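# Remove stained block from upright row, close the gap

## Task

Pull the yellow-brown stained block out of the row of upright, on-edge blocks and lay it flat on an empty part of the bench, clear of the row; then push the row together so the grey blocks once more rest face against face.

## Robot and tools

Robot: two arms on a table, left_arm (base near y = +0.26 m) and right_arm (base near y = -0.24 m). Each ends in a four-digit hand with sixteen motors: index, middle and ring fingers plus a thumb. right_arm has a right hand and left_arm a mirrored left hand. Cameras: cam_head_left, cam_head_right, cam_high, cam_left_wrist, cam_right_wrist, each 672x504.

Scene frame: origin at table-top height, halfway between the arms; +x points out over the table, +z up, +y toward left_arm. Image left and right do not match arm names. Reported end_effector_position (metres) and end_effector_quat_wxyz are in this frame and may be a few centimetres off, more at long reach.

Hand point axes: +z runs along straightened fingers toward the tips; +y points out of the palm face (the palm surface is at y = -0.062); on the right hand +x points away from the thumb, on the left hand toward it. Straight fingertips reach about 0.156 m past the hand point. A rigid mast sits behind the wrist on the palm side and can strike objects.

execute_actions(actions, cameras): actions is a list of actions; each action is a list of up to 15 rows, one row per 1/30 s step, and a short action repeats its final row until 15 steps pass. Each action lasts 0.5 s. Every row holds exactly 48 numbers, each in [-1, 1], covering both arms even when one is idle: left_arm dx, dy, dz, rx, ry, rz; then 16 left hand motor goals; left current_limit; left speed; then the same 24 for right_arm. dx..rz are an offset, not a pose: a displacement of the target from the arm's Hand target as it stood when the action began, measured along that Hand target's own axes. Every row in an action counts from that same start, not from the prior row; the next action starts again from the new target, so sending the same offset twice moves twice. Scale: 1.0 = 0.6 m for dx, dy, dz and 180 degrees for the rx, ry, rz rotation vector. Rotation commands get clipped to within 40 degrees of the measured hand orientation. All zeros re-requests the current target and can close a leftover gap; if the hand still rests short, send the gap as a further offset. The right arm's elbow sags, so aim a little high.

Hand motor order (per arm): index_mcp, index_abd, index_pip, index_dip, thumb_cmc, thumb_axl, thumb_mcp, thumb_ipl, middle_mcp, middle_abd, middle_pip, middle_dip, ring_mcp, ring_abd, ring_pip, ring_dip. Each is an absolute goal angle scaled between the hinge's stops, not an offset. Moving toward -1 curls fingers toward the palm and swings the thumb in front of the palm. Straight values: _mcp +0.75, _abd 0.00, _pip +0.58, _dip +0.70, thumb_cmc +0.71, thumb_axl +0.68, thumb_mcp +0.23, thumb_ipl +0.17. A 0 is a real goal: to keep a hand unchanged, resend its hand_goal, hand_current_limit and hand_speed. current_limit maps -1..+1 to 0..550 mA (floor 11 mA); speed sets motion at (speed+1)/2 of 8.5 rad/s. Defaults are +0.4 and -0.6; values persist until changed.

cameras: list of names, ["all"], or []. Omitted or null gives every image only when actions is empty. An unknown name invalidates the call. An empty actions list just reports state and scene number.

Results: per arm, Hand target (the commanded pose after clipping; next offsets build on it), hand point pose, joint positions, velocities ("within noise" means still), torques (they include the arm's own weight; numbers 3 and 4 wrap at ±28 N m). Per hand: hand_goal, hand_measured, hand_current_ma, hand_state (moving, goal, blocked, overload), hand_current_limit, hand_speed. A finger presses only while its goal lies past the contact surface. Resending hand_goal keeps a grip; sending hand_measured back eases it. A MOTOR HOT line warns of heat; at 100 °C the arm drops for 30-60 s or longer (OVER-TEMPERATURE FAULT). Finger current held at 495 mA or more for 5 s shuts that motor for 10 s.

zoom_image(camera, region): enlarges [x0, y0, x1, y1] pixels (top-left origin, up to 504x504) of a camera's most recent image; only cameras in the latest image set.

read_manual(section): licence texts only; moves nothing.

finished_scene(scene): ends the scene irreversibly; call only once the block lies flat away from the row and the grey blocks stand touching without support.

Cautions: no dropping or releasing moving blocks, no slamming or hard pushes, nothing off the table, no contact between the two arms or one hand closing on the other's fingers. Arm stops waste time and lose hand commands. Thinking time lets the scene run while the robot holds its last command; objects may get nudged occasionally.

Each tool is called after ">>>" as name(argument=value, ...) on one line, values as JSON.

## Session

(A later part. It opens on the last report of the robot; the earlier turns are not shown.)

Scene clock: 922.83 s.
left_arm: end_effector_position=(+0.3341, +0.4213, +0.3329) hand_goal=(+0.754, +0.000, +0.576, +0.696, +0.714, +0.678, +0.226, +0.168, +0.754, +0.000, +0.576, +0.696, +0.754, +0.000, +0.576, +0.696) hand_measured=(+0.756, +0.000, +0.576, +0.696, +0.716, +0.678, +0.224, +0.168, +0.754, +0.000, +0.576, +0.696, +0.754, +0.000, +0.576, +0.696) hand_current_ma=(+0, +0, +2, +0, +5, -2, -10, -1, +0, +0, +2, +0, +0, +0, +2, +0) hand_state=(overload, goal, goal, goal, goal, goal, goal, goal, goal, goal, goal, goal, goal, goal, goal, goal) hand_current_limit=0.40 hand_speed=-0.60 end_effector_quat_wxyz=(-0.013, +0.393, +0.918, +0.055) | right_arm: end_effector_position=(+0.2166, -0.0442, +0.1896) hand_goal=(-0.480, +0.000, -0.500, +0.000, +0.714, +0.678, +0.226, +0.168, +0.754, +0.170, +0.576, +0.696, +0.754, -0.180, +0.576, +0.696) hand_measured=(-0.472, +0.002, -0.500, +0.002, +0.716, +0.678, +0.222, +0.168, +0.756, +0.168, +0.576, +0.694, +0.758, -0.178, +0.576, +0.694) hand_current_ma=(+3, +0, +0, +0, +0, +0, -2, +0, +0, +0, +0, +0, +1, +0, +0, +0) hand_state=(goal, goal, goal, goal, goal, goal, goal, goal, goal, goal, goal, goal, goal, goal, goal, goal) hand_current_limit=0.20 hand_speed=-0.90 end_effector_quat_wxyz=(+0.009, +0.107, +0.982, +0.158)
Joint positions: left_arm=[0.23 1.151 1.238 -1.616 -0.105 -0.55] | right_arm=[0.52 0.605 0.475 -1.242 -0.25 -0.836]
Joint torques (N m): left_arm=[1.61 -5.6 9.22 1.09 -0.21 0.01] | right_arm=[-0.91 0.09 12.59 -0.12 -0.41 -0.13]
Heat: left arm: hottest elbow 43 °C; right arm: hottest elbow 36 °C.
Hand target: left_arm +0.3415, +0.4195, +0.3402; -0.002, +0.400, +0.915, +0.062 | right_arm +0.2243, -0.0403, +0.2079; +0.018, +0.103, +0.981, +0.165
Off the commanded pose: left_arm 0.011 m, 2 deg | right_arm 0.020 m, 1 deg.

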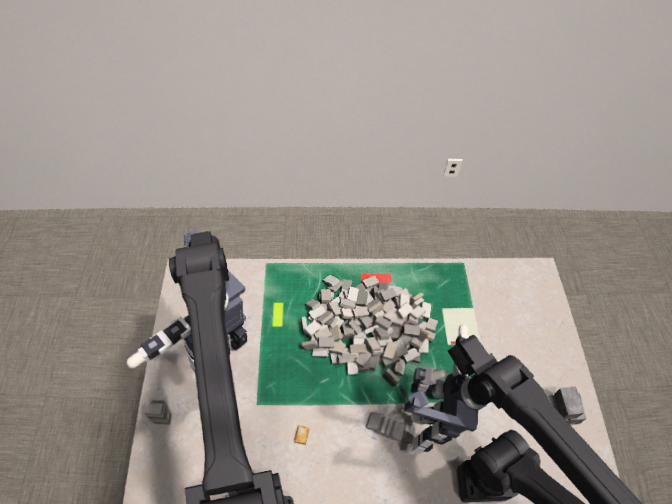

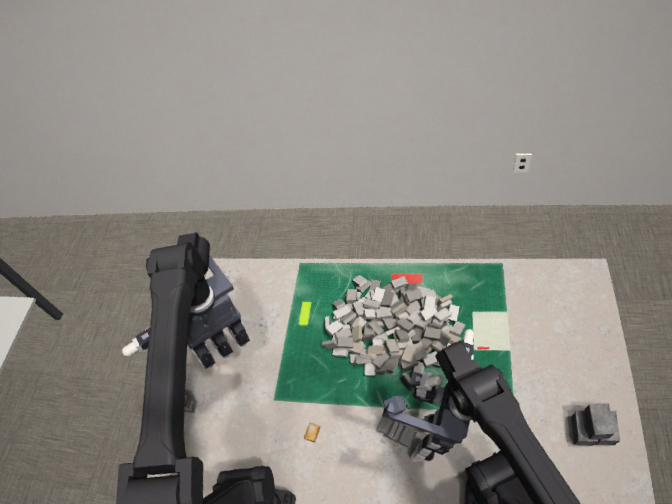

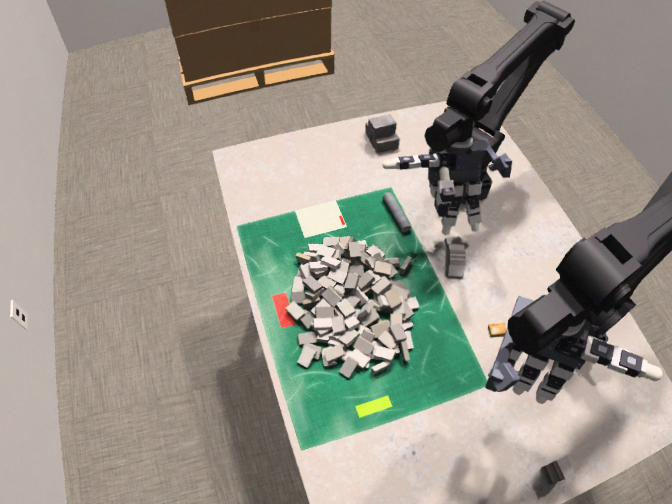

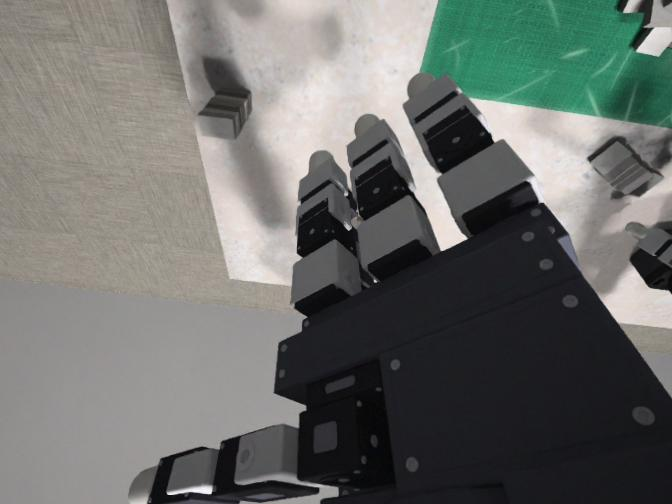

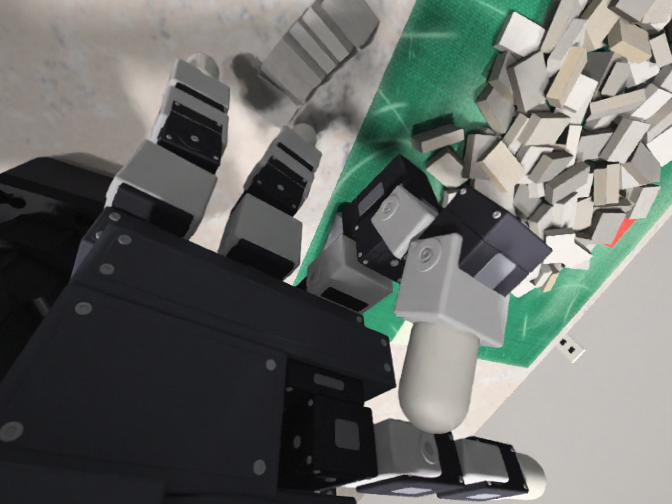

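>>> execute_actions(actions=[[[0,0,0,0,0,0,0.754,0,0.576,0.696,0.714,0.678,0.226,0.168,0.754,0,0.576,0.696,0.754,0,0.576,0.696,0.4,-0.6,0,-0.02,-0.08,0,0,0,-0.48,0,-0.5,0,0.714,0.678,0.226,0.168,0.754,0.17,0.576,0.696,0.754,-0.18,0.576,0.696,0.2,-0.9]],[[0,0,0,0,0,0,0.754,0,0.576,0.696,0.714,0.678,0.226,0.168,0.754,0,0.576,0.696,0.754,0,0.576,0.696,0.4,-0.6,0,-0.02,-0.08,0,0,0,-0.48,0,-0.5,0,0.714,0.678,0.226,0.168,0.754,0.17,0.576,0.696,0.754,-0.18,0.576,0.696,0.2,-0.9]]], cameras=["all"])

>>> zoom_image(camera="cam_head_right", region=[365, 400, 435, 455])

>>> zoom_image(camera="cam_head_left", region=[355, 400, 425, 455])

>>> zoom_image(camera="cam_right_wrist", region=[250, 0, 400, 112])

>>> zoom_image(camera="cam_high", region=[435, 225, 485, 285])

Scene clock: 1067.47 s.
left_arm: end_effector_position=(+0.3341, +0.4213, +0.3329) hand_goal=(+0.754, +0.000, +0.576, +0.696, +0.714, +0.678, +0.226, +0.168, +0.754, +0.000, +0.576, +0.696, +0.754, +0.000, +0.576, +0.696) hand_measured=(+0.756, +0.000, +0.576, +0.696, +0.716, +0.678, +0.224, +0.168, +0.754, +0.000, +0.576, +0.696, +0.754, +0.000, +0.576, +0.696) hand_current_ma=(+0, +0, +2, +0, +5, -2, -10, -1, +0, +0, +2, +0, +0, +0, +2, +0) hand_state=(overload, goal, goal, goal, goal, goal, goal, goal, goal, goal, goal, goal, goal, goal, goal, goal) hand_current_limit=0.40 hand_speed=-0.60 end_effector_quat_wxyz=(-0.013, +0.393, +0.918, +0.055) | right_arm: end_effector_position=(+0.2099, -0.0931, +0.2754) hand_goal=(-0.480, +0.000, -0.500, +0.000, +0.714, +0.678, +0.226, +0.168, +0.754, +0.170, +0.576, +0.696, +0.754, -0.180, +0.576, +0.696) hand_measured=(-0.472, +0.002, -0.500, +0.002, +0.716, +0.678, +0.222, +0.168, +0.756, +0.168, +0.576, +0.694, +0.756, -0.178, +0.576, +0.694) hand_current_ma=(+3, +0, +0, +0, +0, +0, -2, +0, +0, +0, +0, +0, +0, +0, +0, +0) hand_state=(goal, goal, goal, goal, goal, goal, goal, goal, goal, goal, goal, goal, goal, goal, goal, goal) hand_current_limit=0.20 hand_speed=-0.90 end_effector_quat_wxyz=(+0.006, +0.107, +0.981, +0.161)
Joint positions: left_arm=[0.23 1.151 1.238 -1.616 -0.105 -0.55] | right_arm=[0.173 0.554 0.689 -1.609 -0.309 -1.194]
Joint torques (N m): left_arm=[1.61 -5.54 9.22 1.07 -0.22 0.02] | right_arm=[-0.91 -0.09 11.78 -0.29 -0.51 -0.13]
Heat: left arm: hottest elbow 44 °C; right arm: hottest elbow 48 °C.
Hand target: left_arm +0.3415, +0.4195, +0.3402; -0.002, +0.400, +0.915, +0.062 | right_arm +0.2130, -0.0932, +0.2908; +0.018, +0.103, +0.981, +0.165
Off the commanded pose: left_arm 0.011 m, 2 deg | right_arm 0.016 m, 1 deg.

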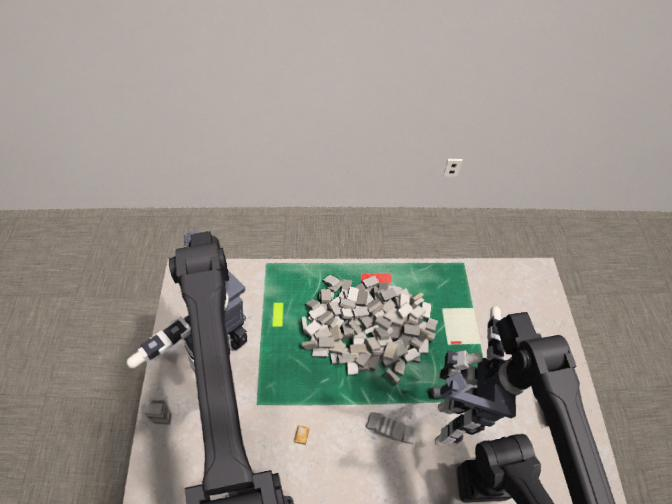

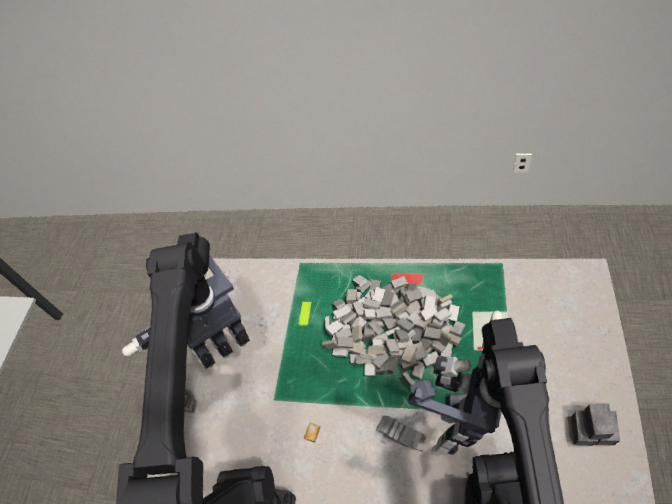

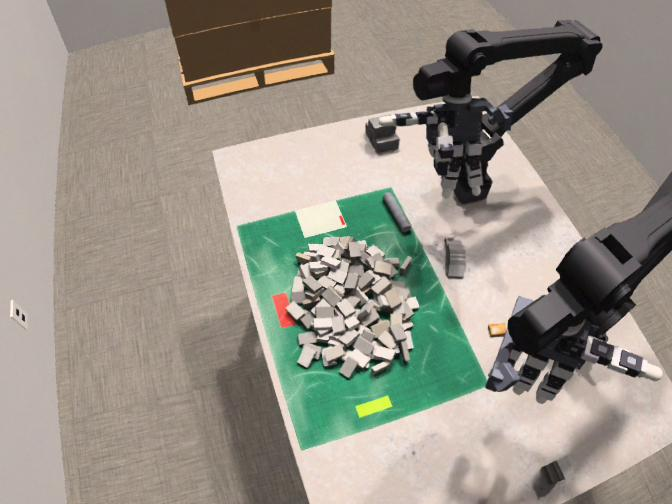

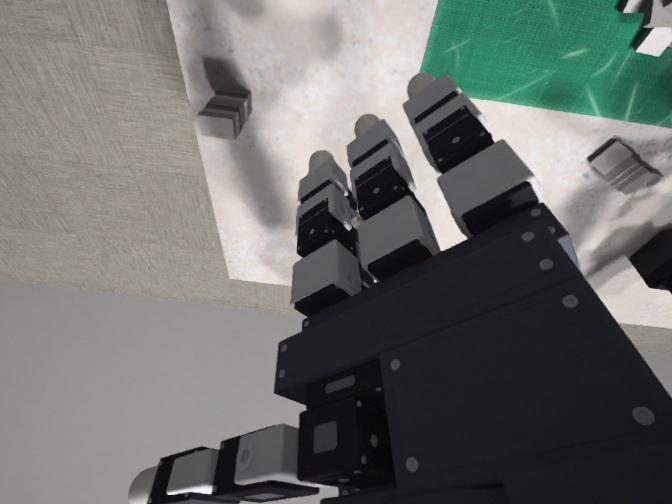

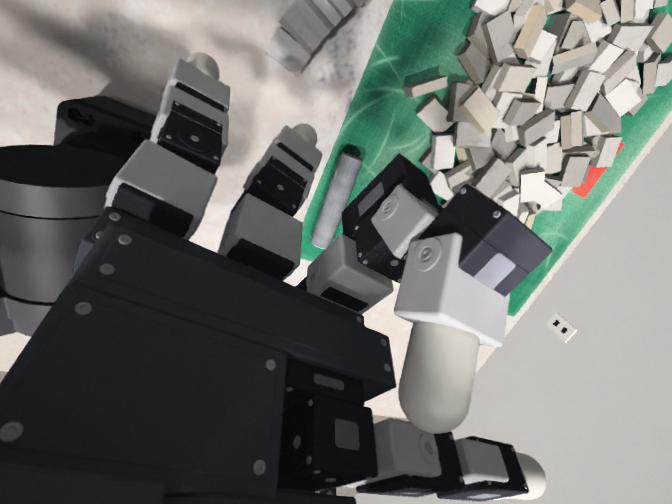

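Scaled by 7.200 from the camera's 672x504 image, which has a finer 960x720 frame.

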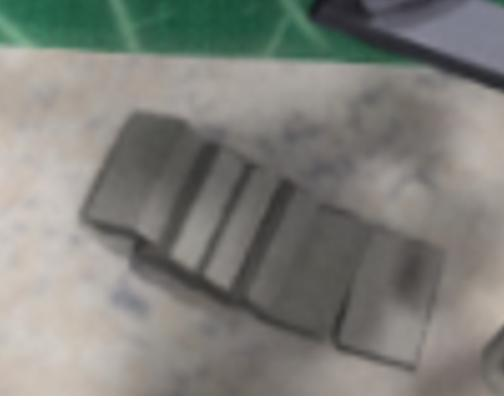

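Scaled by 7.200 from the camera's 672x504 image, which has a finer 960x720 frame.

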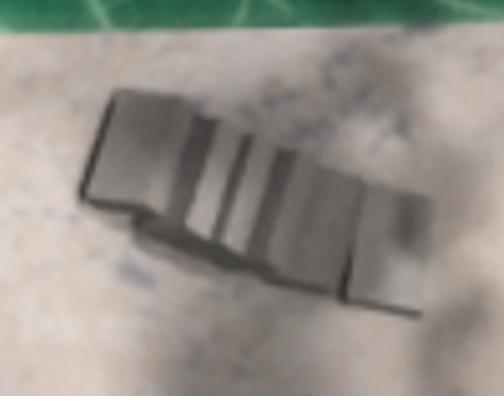

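Scaled by 3.360 from the camera's 672x504 image, which has a finer 960x720 frame.

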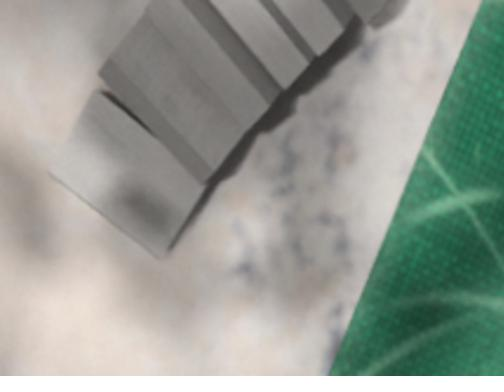

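Scaled by 8.400 from the camera's 672x504 image, which has a finer 960x720 frame.

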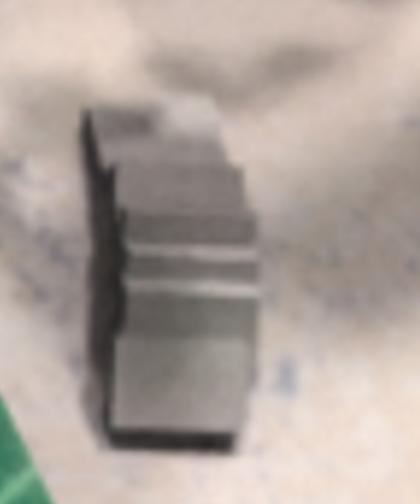

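>>> execute_actions(actions=[[[0,0,0,0,0,0,0.754,0,0.576,0.696,0.714,0.678,0.226,0.168,0.754,0,0.576,0.696,0.754,0,0.576,0.696,0.4,-0.6,-0.012,0.0137,0.0225,0.02125,-0.02115,0.0986,0.754,0.13,0.576,0.696,0.714,0.678,0.226,0.168,-0.48,0,-0.5,0,0.754,-0.083,0.576,0.696,0.3,-0.7]],[[0,0,0,0,0,0,0.754,0,0.576,0.696,0.714,0.678,0.226,0.168,0.754,0,0.576,0.696,0.754,0,0.576,0.696,0.4,-0.6,-0.0055,0.018,0.022,0.02125,-0.02115,0.0986,0.754,0.13,0.576,0.696,0.714,0.678,0.226,0.168,-0.48,0,-0.5,0,0.754,-0.083,0.576,0.696,0.3,-0.7]],[[0,0,0,0,0,0,0.754,0,0.576,0.696,0.714,0.678,0.226,0.168,0.754,0,0.576,0.696,0.754,0,0.576,0.696,0.4,-0.6,0.0018,0.02,0.021,0.02125,-0.02115,0.0986,0.754,0.13,0.576,0.696,0.714,0.678,0.226,0.168,-0.48,0,-0.5,0,0.754,-0.083,0.576,0.696,0.3,-0.7]],[[0,0,0,0,0,0,0.754,0,0.576,0.696,0.714,0.678,0.226,0.168,0.754,0,0.576,0.696,0.754,0,0.576,0.696,0.4,-0.6,0.0093,0.0195,0.019,0.02125,-0.02115,0.0986,0.754,0.13,0.576,0.696,0.714,0.678,0.226,0.168,-0.48,0,-0.5,0,0.754,-0.083,0.576,0.696,0.3,-0.7]],[[0,0,0,0,0,0,0.754,0,0.576,0.696,0.714,0.678,0.226,0.168,0.754,0,0.576,0.696,0.754,0,0.576,0.696,0.4,-0.6,0.0162,0.0168,0.0172,0.02125,-0.02115,0.0986,0.754,0.13,0.576,0.696,0.714,0.678,0.226,0.168,-0.48,0,-0.5,0,0.754,-0.083,0.576,0.696,0.3,-0.7]]], cameras=["cam_head_left","cam_high","cam_right_wrist","cam_head_right"])

>>> zoom_image(camera="cam_right_wrist", region=[150, 0, 370, 165])

>>> zoom_image(camera="cam_high", region=[410, 190, 510, 290])

Scene clock: 1363.50 s.
left_arm: end_effector_position=(+0.3341, +0.4213, +0.3329) hand_goal=(+0.754, +0.000, +0.576, +0.696, +0.714, +0.678, +0.226, +0.168, +0.754, +0.000, +0.576, +0.696, +0.754, +0.000, +0.576, +0.696) hand_measured=(+0.756, +0.000, +0.576, +0.696, +0.716, +0.678, +0.224, +0.168, +0.754, +0.000, +0.576, +0.696, +0.754, +0.000, +0.576, +0.696) hand_current_ma=(+0, +0, +2, +0, +5, -2, -10, -1, +0, +0, +2, +0, +0, +0, +2, +0) hand_state=(overload, goal, goal, goal, goal, goal, goal, goal, goal, goal, goal, goal, goal, goal, goal, goal) hand_current_limit=0.40 hand_speed=-0.60 end_effector_quat_wxyz=(-0.013, +0.393, +0.918, +0.055) | right_arm: end_effector_position=(+0.2545, -0.0473, +0.2267) hand_goal=(+0.754, +0.130, +0.576, +0.696, +0.714, +0.678, +0.226, +0.168, -0.480, +0.000, -0.500, +0.000, +0.754, -0.082, +0.576, +0.696) hand_measured=(+0.754, +0.128, +0.574, +0.694, +0.714, +0.678, +0.222, +0.168, -0.464, +0.002, -0.498, +0.002, +0.754, -0.082, +0.576, +0.694) hand_current_ma=(+0, +0, +0, +0, +0, +0, -2, +0, +11, +0, +0, +0, +0, +0, +0, +0) hand_state=(goal, goal, goal, goal, goal, goal, goal, goal, goal, goal, goal, goal, goal, goal, goal, goal) hand_current_limit=0.30 hand_speed=-0.70 end_effector_quat_wxyz=(+0.033, +0.771, +0.634, -0.053)
Joint positions: left_arm=[0.23 1.151 1.238 -1.616 -0.105 -0.55] | right_arm=[1.09 1.133 0.922 -1.484 0.023 1.258]
Joint torques (N m): left_arm=[1.55 -5.42 9.22 1.09 -0.21 0.01] | right_arm=[-1.08 -8.47 10.85 -0.51 0.24 0.15]
Heat: left arm: hottest elbow 44 °C; right arm: hottest elbow 49 °C.
Hand target: left_arm +0.3415, +0.4195, +0.3402; -0.002, +0.400, +0.915, +0.062 | right_arm +0.2609, -0.0411, +0.2406; +0.028, +0.778, +0.627, -0.036
Off the commanded pose: left_arm 0.011 m, 2 deg | right_arm 0.016 m, 2 deg.
Images, in order (width x height): cam_head_left 672x504, cam_head_right 672x504, cam_high 672x504, cam_right_wrist 672x504.

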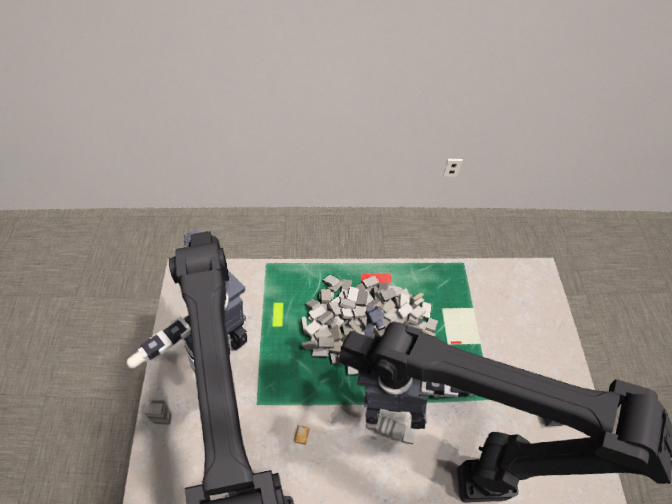

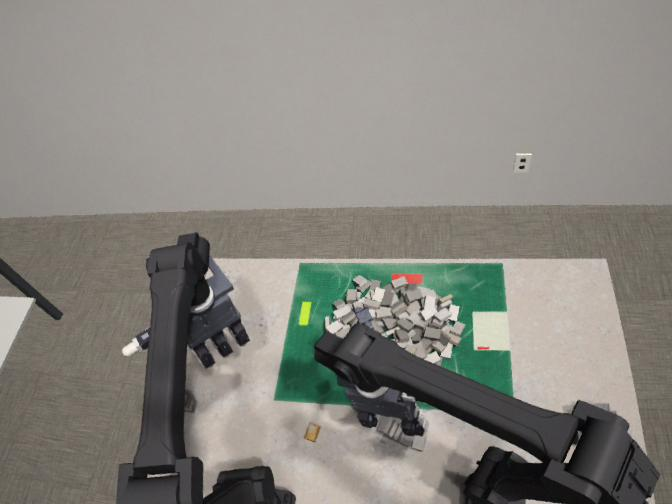

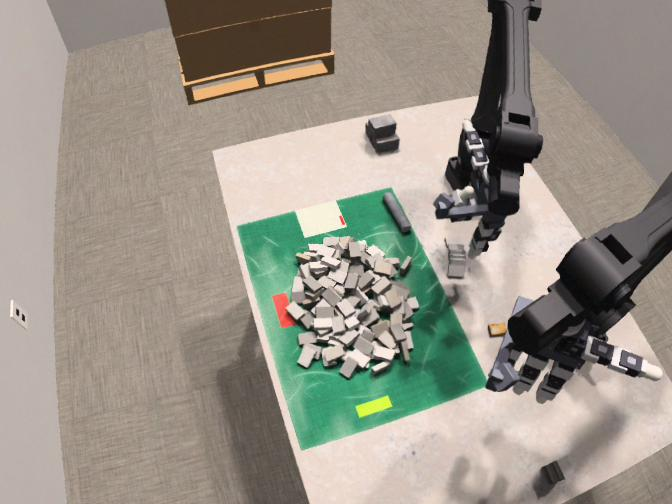

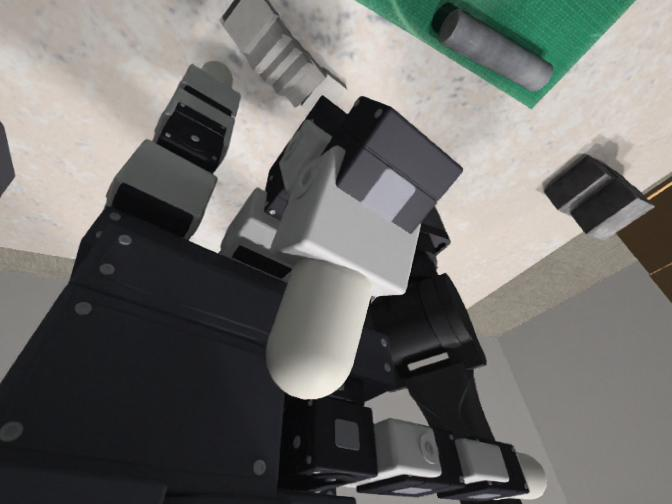

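Scaled by 2.291 from the camera's 672x504 image, which has a finer 960x720 frame.

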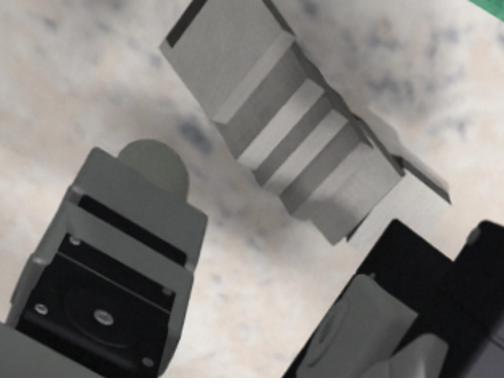

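Scaled by 5.040 from the camera's 672x504 image, which has a finer 960x720 frame.

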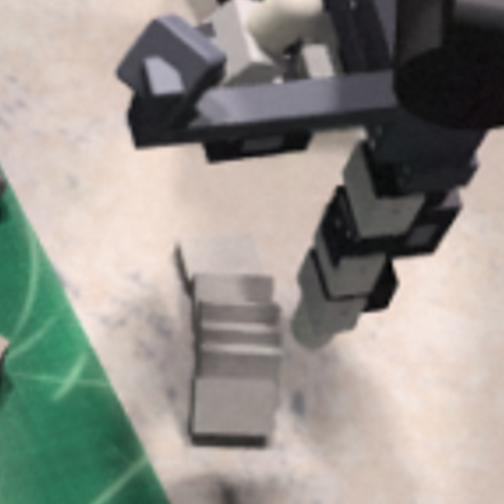

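>>> execute_actions(actions=[[[0,0,0,0,0,0,0.754,0,0.576,0.696,0.714,0.678,0.226,0.168,0.754,0,0.576,0.696,0.754,0,0.576,0.696,0.4,-0.6,0.01,0.008,0.03,0,0,0,0.754,0.13,0.576,0.696,0.714,0.678,0.226,0.168,-0.48,0,-0.5,0,0.754,-0.083,0.576,0.696,0.3,-0.7]],[[0,0,0,0,0,0,0.754,0,0.576,0.696,0.714,0.678,0.226,0.168,0.754,0,0.576,0.696,0.754,0,0.576,0.696,0.4,-0.6,0,0,0.03,0,0,0,0.754,0.13,0.576,0.696,0.714,0.678,0.226,0.168,-0.48,0,-0.5,0,0.754,-0.083,0.576,0.696,0.3,-0.7]]], cameras=["cam_head_left","cam_high","cam_right_wrist","cam_head_right"])

>>> zoom_image(camera="cam_right_wrist", region=[150, 0, 370, 165])

>>> zoom_image(camera="cam_high", region=[410, 190, 510, 290])

>>> zoom_image(camera="cam_head_left", region=[345, 390, 445, 465])

Scene clock: 1382.07 s.
left_arm: end_effector_position=(+0.3341, +0.4213, +0.3329) hand_goal=(+0.754, +0.000, +0.576, +0.696, +0.714, +0.678, +0.226, +0.168, +0.754, +0.000, +0.576, +0.696, +0.754, +0.000, +0.576, +0.696) hand_measured=(+0.756, +0.000, +0.576, +0.696, +0.716, +0.678, +0.224, +0.168, +0.754, +0.000, +0.576, +0.696, +0.754, +0.000, +0.576, +0.696) hand_current_ma=(+0, +0, +2, +0, +5, -2, -10, -1, +0, +0, +2, +0, +0, +0, +2, +0) hand_state=(overload, goal, goal, goal, goal, goal, goal, goal, goal, goal, goal, goal, goal, goal, goal, goal) hand_current_limit=0.40 hand_speed=-0.60 end_effector_quat_wxyz=(-0.013, +0.393, +0.918, +0.055) | right_arm: end_effector_position=(+0.2626, -0.0393, +0.2085) hand_goal=(+0.754, +0.130, +0.576, +0.696, +0.714, +0.678, +0.226, +0.168, -0.480, +0.000, -0.500, +0.000, +0.754, -0.082, +0.576, +0.696) hand_measured=(+0.754, +0.130, +0.574, +0.694, +0.714, +0.678, +0.222, +0.168, -0.464, +0.002, -0.498, +0.002, +0.754, -0.082, +0.576, +0.694) hand_current_ma=(+0, +0, +0, +0, +0, +0, -2, +0, +10, +0, +0, +0, +0, +0, +0, +0) hand_state=(goal, goal, goal, goal, goal, goal, goal, goal, goal, goal, goal, goal, goal, goal, goal, goal) hand_current_limit=0.30 hand_speed=-0.70 end_effector_quat_wxyz=(+0.026, +0.776, +0.630, -0.033)
Joint positions: left_arm=[0.23 1.151 1.238 -1.616 -0.105 -0.55] | right_arm=[1.08 1.149 0.887 -1.39 0.025 1.259]
Joint torques (N m): left_arm=[1.61 -5.48 9.2 1.13 -0.21 0.02] | right_arm=[-1.32 -6.89 8.01 0.01 0.22 0]
Heat: left arm: hottest elbow 44 °C; right arm: hottest elbow 48 °C.
Hand target: left_arm +0.3415, +0.4195, +0.3402; -0.002, +0.400, +0.915, +0.062 | right_arm +0.2661, -0.0395, +0.2041; +0.028, +0.778, +0.627, -0.036
Off the commanded pose: left_arm 0.011 m, 2 deg | right_arm 0.006 m, 1 deg.
Images, in order (width x height): cam_head_left 672x504, cam_head_right 672x504, cam_high 672x504, cam_right_wrist 672x504.

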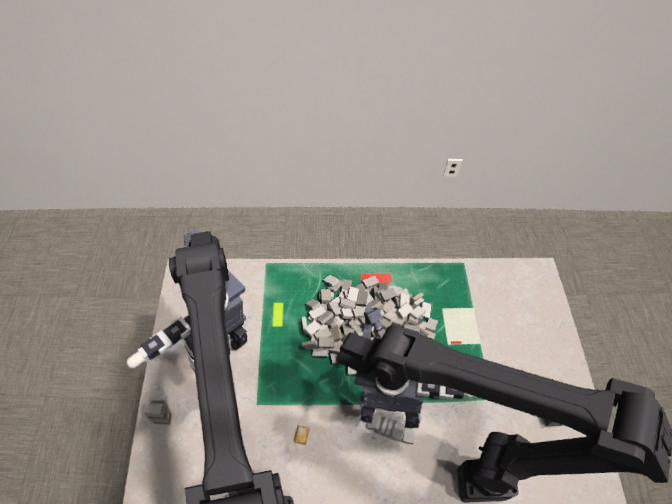

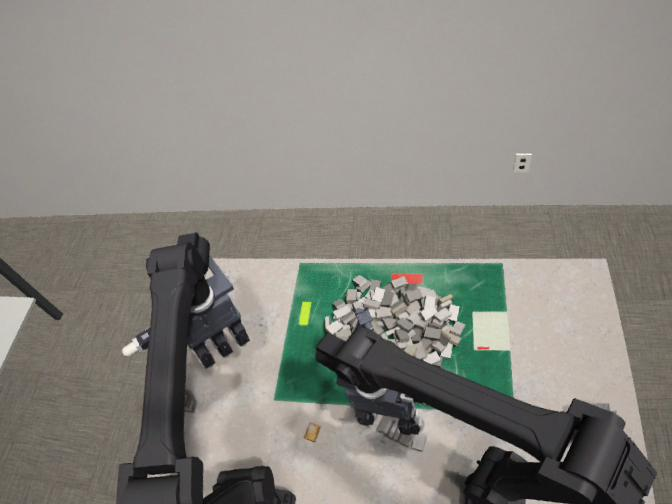

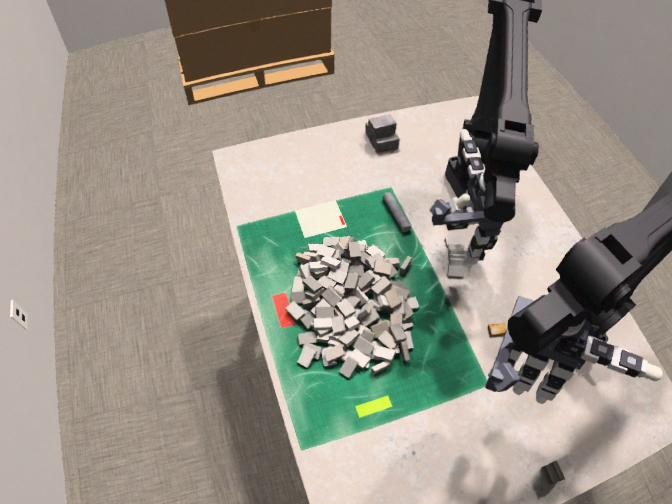

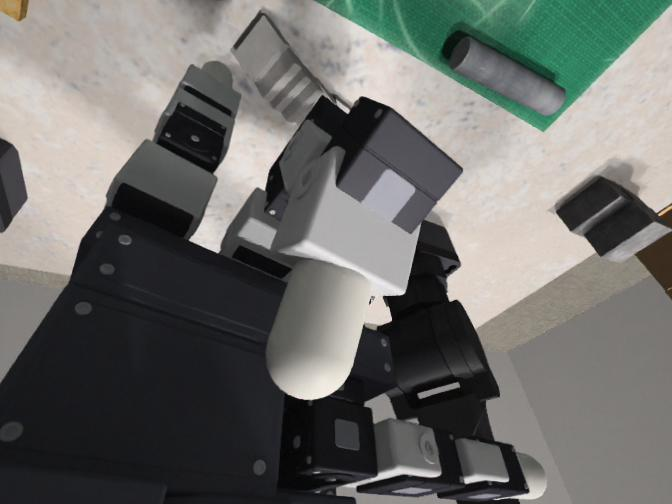

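Scaled by 2.291 from the camera's 672x504 image, which has a finer 960x720 frame.

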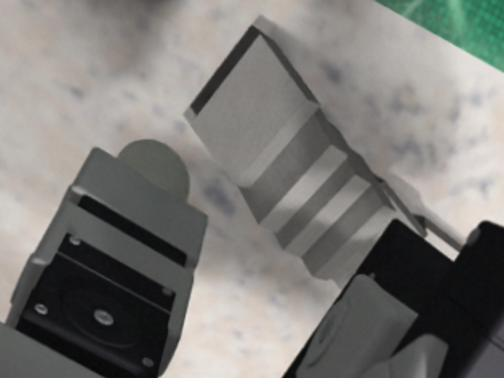

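Scaled by 5.040 from the camera's 672x504 image, which has a finer 960x720 frame.

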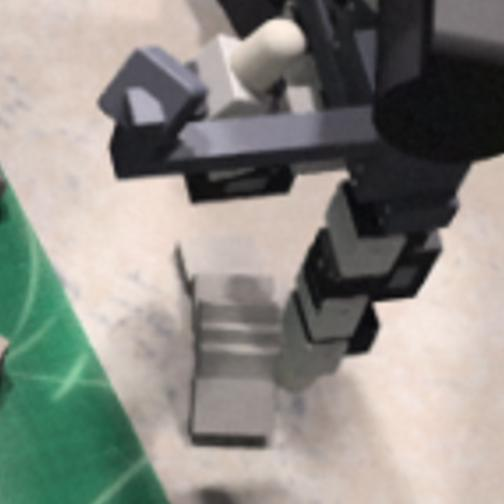

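Scaled by 5.040 from the camera's 672x504 image, which has a finer 960x720 frame.

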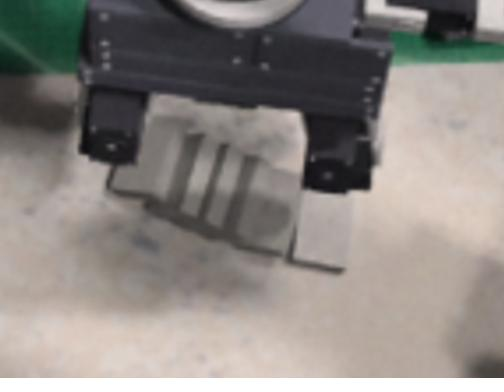

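>>> execute_actions(actions=[[[0,0,0,0,0,0,0.754,0,0.576,0.696,0.714,0.678,0.226,0.168,0.754,0,0.576,0.696,0.754,0,0.576,0.696,0.4,-0.6,-0.025,-0.0052,0.002,0.005,0,0.0553,0.754,0.153,0.576,0.696,0.714,0.678,0.226,0.168,-0.48,0,-0.5,0,0.754,-0.153,0.576,0.696,0.3,-0.8]],[[0,0,0,0,0,0,0.754,0,0.576,0.696,0.714,0.678,0.226,0.168,0.754,0,0.576,0.696,0.754,0,0.576,0.696,0.4,-0.6,0,0,0.04,0,0,0,0.754,0.153,0.576,0.696,0.714,0.678,0.226,0.168,-0.48,0,-0.5,0,0.754,-0.153,0.576,0.696,0.3,-0.8]]], cameras=["cam_head_left","cam_high","cam_right_wrist","cam_head_right"])

>>> zoom_image(camera="cam_right_wrist", region=[150, 0, 370, 165])

>>> zoom_image(camera="cam_high", region=[410, 190, 510, 290])

>>> zoom_image(camera="cam_head_left", region=[345, 390, 445, 465])

Scene clock: 1448.50 s.
left_arm: end_effector_position=(+0.3341, +0.4213, +0.3329) hand_goal=(+0.754, +0.000, +0.576, +0.696, +0.714, +0.678, +0.226, +0.168, +0.754, +0.000, +0.576, +0.696, +0.754, +0.000, +0.576, +0.696) hand_measured=(+0.756, +0.000, +0.576, +0.696, +0.716, +0.678, +0.224, +0.168, +0.754, +0.000, +0.576, +0.696, +0.754, +0.000, +0.576, +0.696) hand_current_ma=(+0, +0, +2, +0, +5, -2, -10, -1, +0, +0, +2, +0, +0, +0, +2, +0) hand_state=(overload, goal, goal, goal, goal, goal, goal, goal, goal, goal, goal, goal, goal, goal, goal, goal) hand_current_limit=0.40 hand_speed=-0.60 end_effector_quat_wxyz=(-0.013, +0.393, +0.918, +0.055) | right_arm: end_effector_position=(+0.2565, -0.0554, +0.1833) hand_goal=(+0.754, +0.154, +0.576, +0.696, +0.714, +0.678, +0.226, +0.168, -0.480, +0.000, -0.500, +0.000, +0.754, -0.152, +0.576, +0.696) hand_measured=(+0.752, +0.150, +0.574, +0.694, +0.714, +0.678, +0.222, +0.168, -0.466, +0.002, -0.498, +0.002, +0.754, -0.150, +0.576, +0.694) hand_current_ma=(+0, -1, +0, +0, +0, +0, -2, +0, +8, +0, +0, +0, +0, +0, +0, +0) hand_state=(goal, goal, goal, goal, goal, goal, goal, goal, goal, goal, goal, goal, goal, goal, goal, goal) hand_current_limit=0.30 hand_speed=-0.80 end_effector_quat_wxyz=(+0.025, +0.824, +0.565, -0.038)
Joint positions: left_arm=[0.23 1.151 1.238 -1.616 -0.105 -0.55] | right_arm=[1.061 1.17 0.834 -1.323 0.013 1.403]
Joint torques (N m): left_arm=[1.61 -5.54 9.18 1.1 -0.21 0.01] | right_arm=[-1.14 -7.12 7.99 -0.03 0.12 0.14]
Heat: left arm: hottest elbow 44 °C; right arm: hottest elbow 43 °C.
Hand target: left_arm +0.3415, +0.4195, +0.3402; -0.002, +0.400, +0.915, +0.062 | right_arm +0.2590, -0.0555, +0.1804; +0.025, +0.829, +0.557, -0.038
Off the commanded pose: left_arm 0.011 m, 2 deg | right_arm 0.004 m, 1 deg.
Images, in order (width x height): cam_head_left 672x504, cam_head_right 672x504, cam_high 672x504, cam_right_wrist 672x504.

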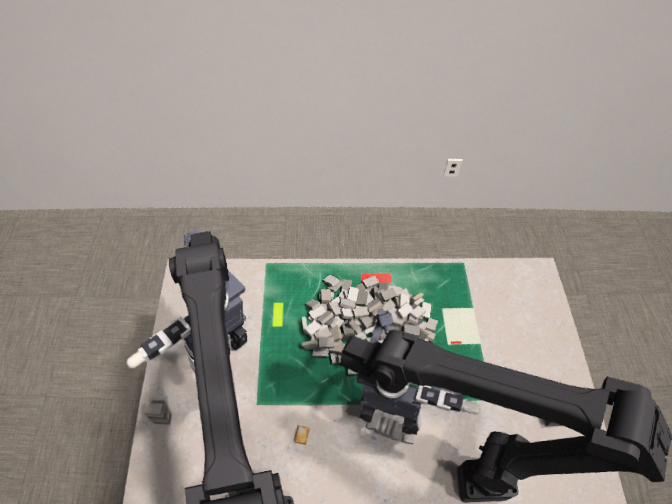

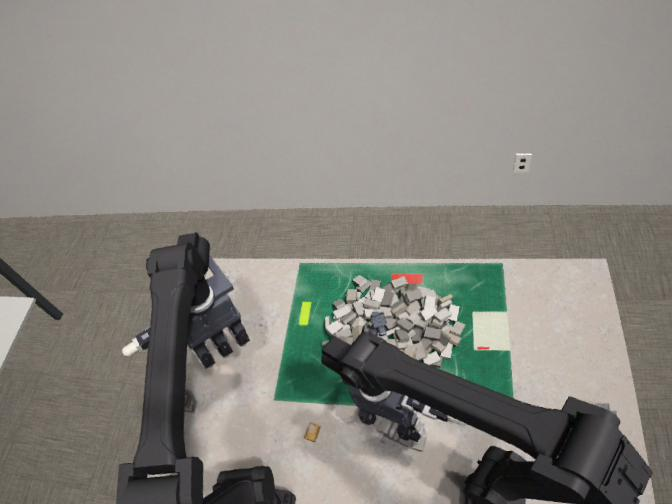

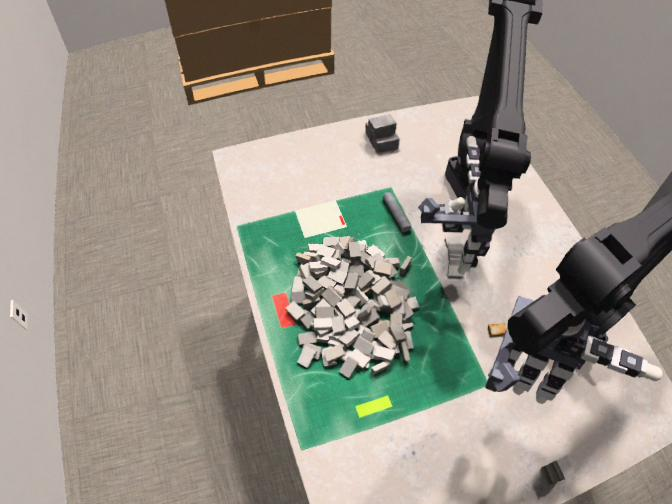

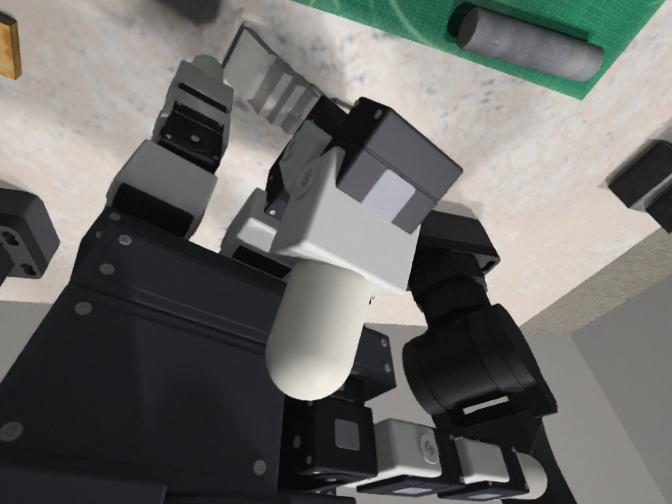

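Scaled by 2.291 from the camera's 672x504 image, which has a finer 960x720 frame.

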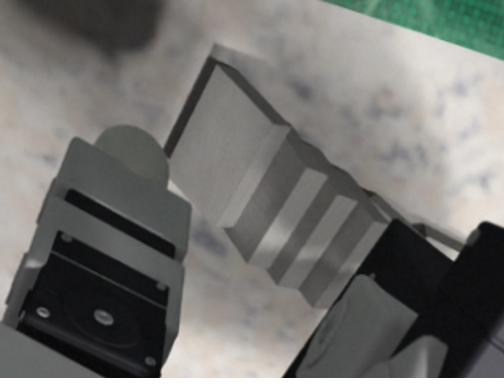

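Scaled by 5.040 from the camera's 672x504 image, which has a finer 960x720 frame.

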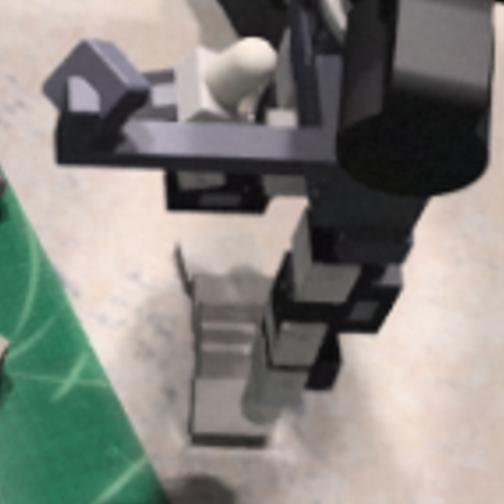

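Scaled by 5.040 from the camera's 672x504 image, which has a finer 960x720 frame.

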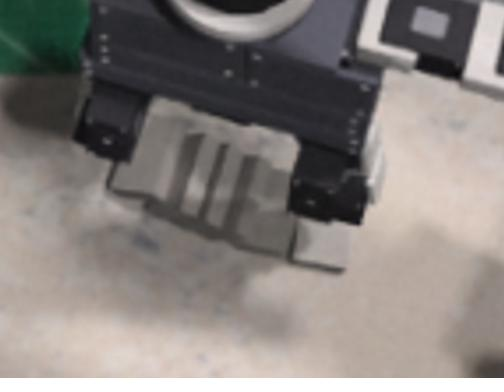

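>>> execute_actions(actions=[[[0,0,0,0,0,0,0.754,0,0.576,0.696,0.714,0.678,0.226,0.168,0.754,0,0.576,0.696,0.754,0,0.576,0.696,0.4,-0.6,0.007,0,0.037,0,0,0,0.754,0.19,0.576,0.696,0.714,0.678,0.226,0.168,-0.48,0,-0.5,0,0.754,-0.153,0.576,0.696,0.3,-0.8]]], cameras=["cam_head_left","cam_high","cam_right_wrist","cam_left_wrist"])

>>> zoom_image(camera="cam_right_wrist", region=[150, 0, 370, 165])

>>> zoom_image(camera="cam_high", region=[410, 210, 510, 290])

>>> zoom_image(camera="cam_left_wrist", region=[572, 120, 672, 210])

Scene clock: 1484.37 s.
left_arm: end_effector_position=(+0.3341, +0.4213, +0.3329) hand_goal=(+0.754, +0.000, +0.576, +0.696, +0.714, +0.678, +0.226, +0.168, +0.754, +0.000, +0.576, +0.696, +0.754, +0.000, +0.576, +0.696) hand_measured=(+0.756, +0.000, +0.576, +0.696, +0.716, +0.678, +0.224, +0.168, +0.754, +0.000, +0.576, +0.696, +0.754, +0.000, +0.576, +0.696) hand_current_ma=(+0, +0, +2, +0, +5, -2, -10, -1, +0, +0, +2, +0, +0, +0, +2, +0) hand_state=(overload, goal, goal, goal, goal, goal, goal, goal, goal, goal, goal, goal, goal, goal, goal, goal) hand_current_limit=0.40 hand_speed=-0.60 end_effector_quat_wxyz=(-0.013, +0.393, +0.918, +0.055) | right_arm: end_effector_position=(+0.2582, -0.0525, +0.1618) hand_goal=(+0.754, +0.190, +0.576, +0.696, +0.714, +0.678, +0.226, +0.168, -0.480, +0.000, -0.500, +0.000, +0.754, -0.152, +0.576, +0.696) hand_measured=(+0.752, +0.184, +0.574, +0.694, +0.714, +0.678, +0.222, +0.168, -0.466, +0.002, -0.498, +0.002, +0.754, -0.150, +0.576, +0.694) hand_current_ma=(+0, -1, +0, +0, +0, +0, -1, +0, +8, +0, +0, +0, +0, +0, +0, +0) hand_state=(goal, goal, goal, goal, goal, goal, goal, goal, goal, goal, goal, goal, goal, goal, goal, goal) hand_current_limit=0.30 hand_speed=-0.80 end_effector_quat_wxyz=(+0.024, +0.825, +0.564, -0.037)
Joint positions: left_arm=[0.23 1.151 1.238 -1.616 -0.105 -0.55] | right_arm=[1.061 1.203 0.798 -1.253 0.013 1.405]
Joint torques (N m): left_arm=[1.55 -5.66 9.22 1.1 -0.22 0.02] | right_arm=[-1.14 -7.41 7.5 -0.05 0.11 0.13]
Heat: left arm: hottest elbow 45 °C; right arm: hottest elbow 44 °C.
Hand target: left_arm +0.3415, +0.4195, +0.3402; -0.002, +0.400, +0.915, +0.062 | right_arm +0.2598, -0.0535, +0.1579; +0.025, +0.829, +0.557, -0.038
Off the commanded pose: left_arm 0.011 m, 2 deg | right_arm 0.004 m, 1 deg.
Images, in order (width x height): cam_head_left 672x504, cam_high 672x504, cam_left_wrist 672x504, cam_right_wrist 672x504.

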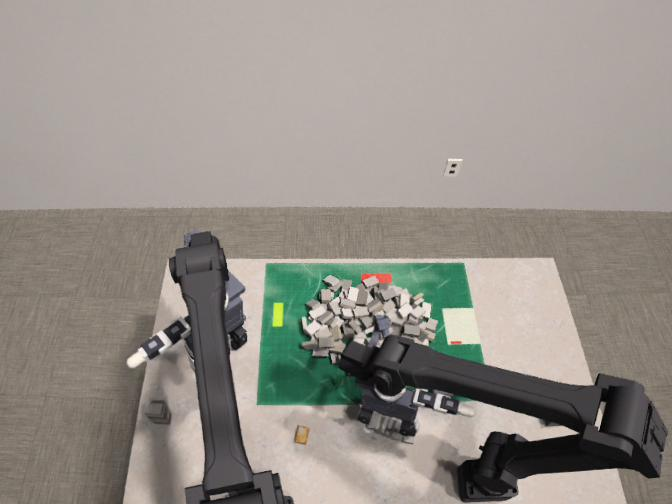

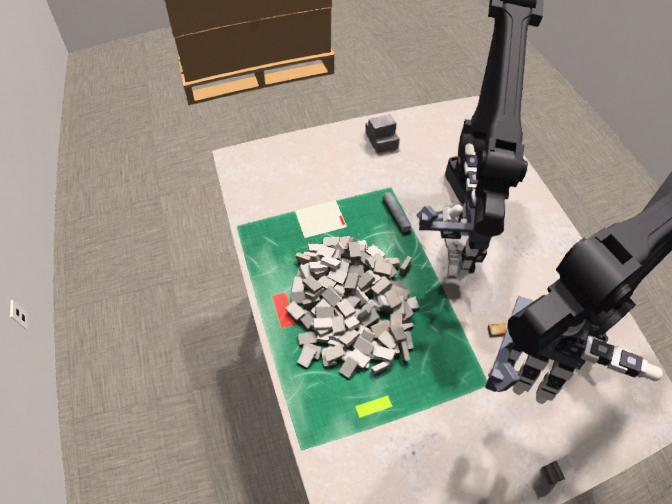

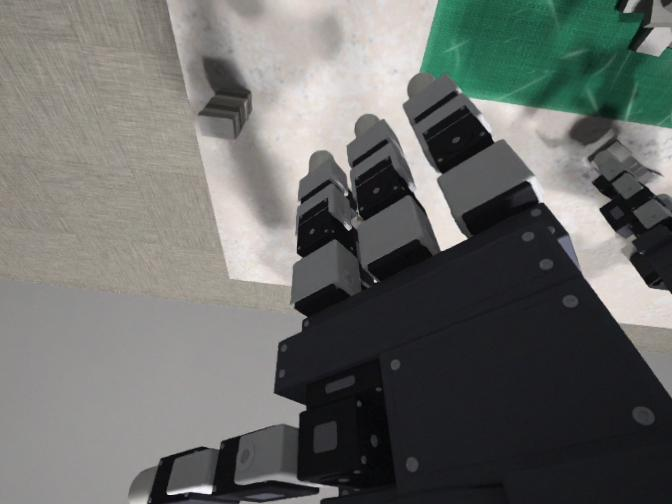

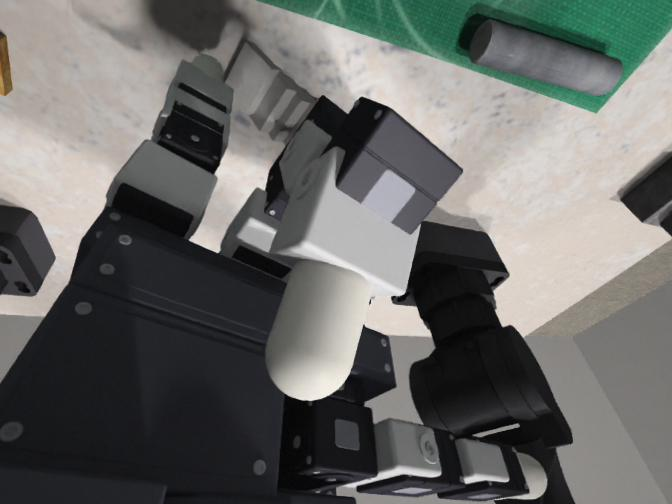

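Scaled by 2.291 from the camera's 672x504 image, which has a finer 960x720 frame.

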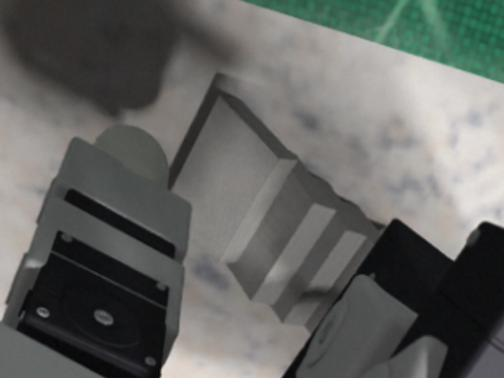

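Scaled by 5.040 from the camera's 672x504 image, which has a finer 960x720 frame.

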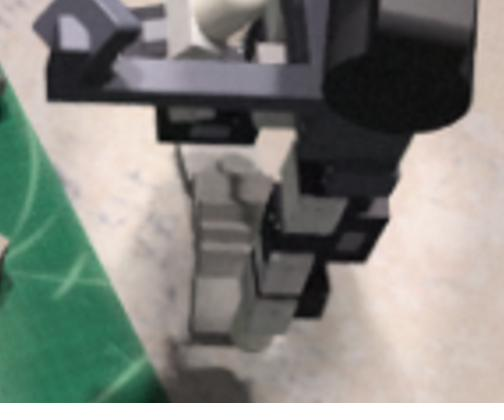

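Scaled by 5.040 from the camera's 672x504 image, which has a finer 960x720 frame.

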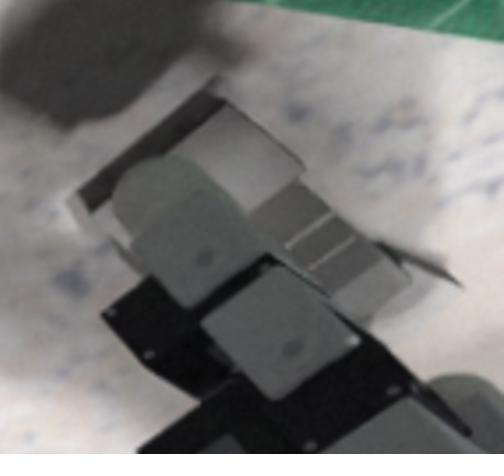

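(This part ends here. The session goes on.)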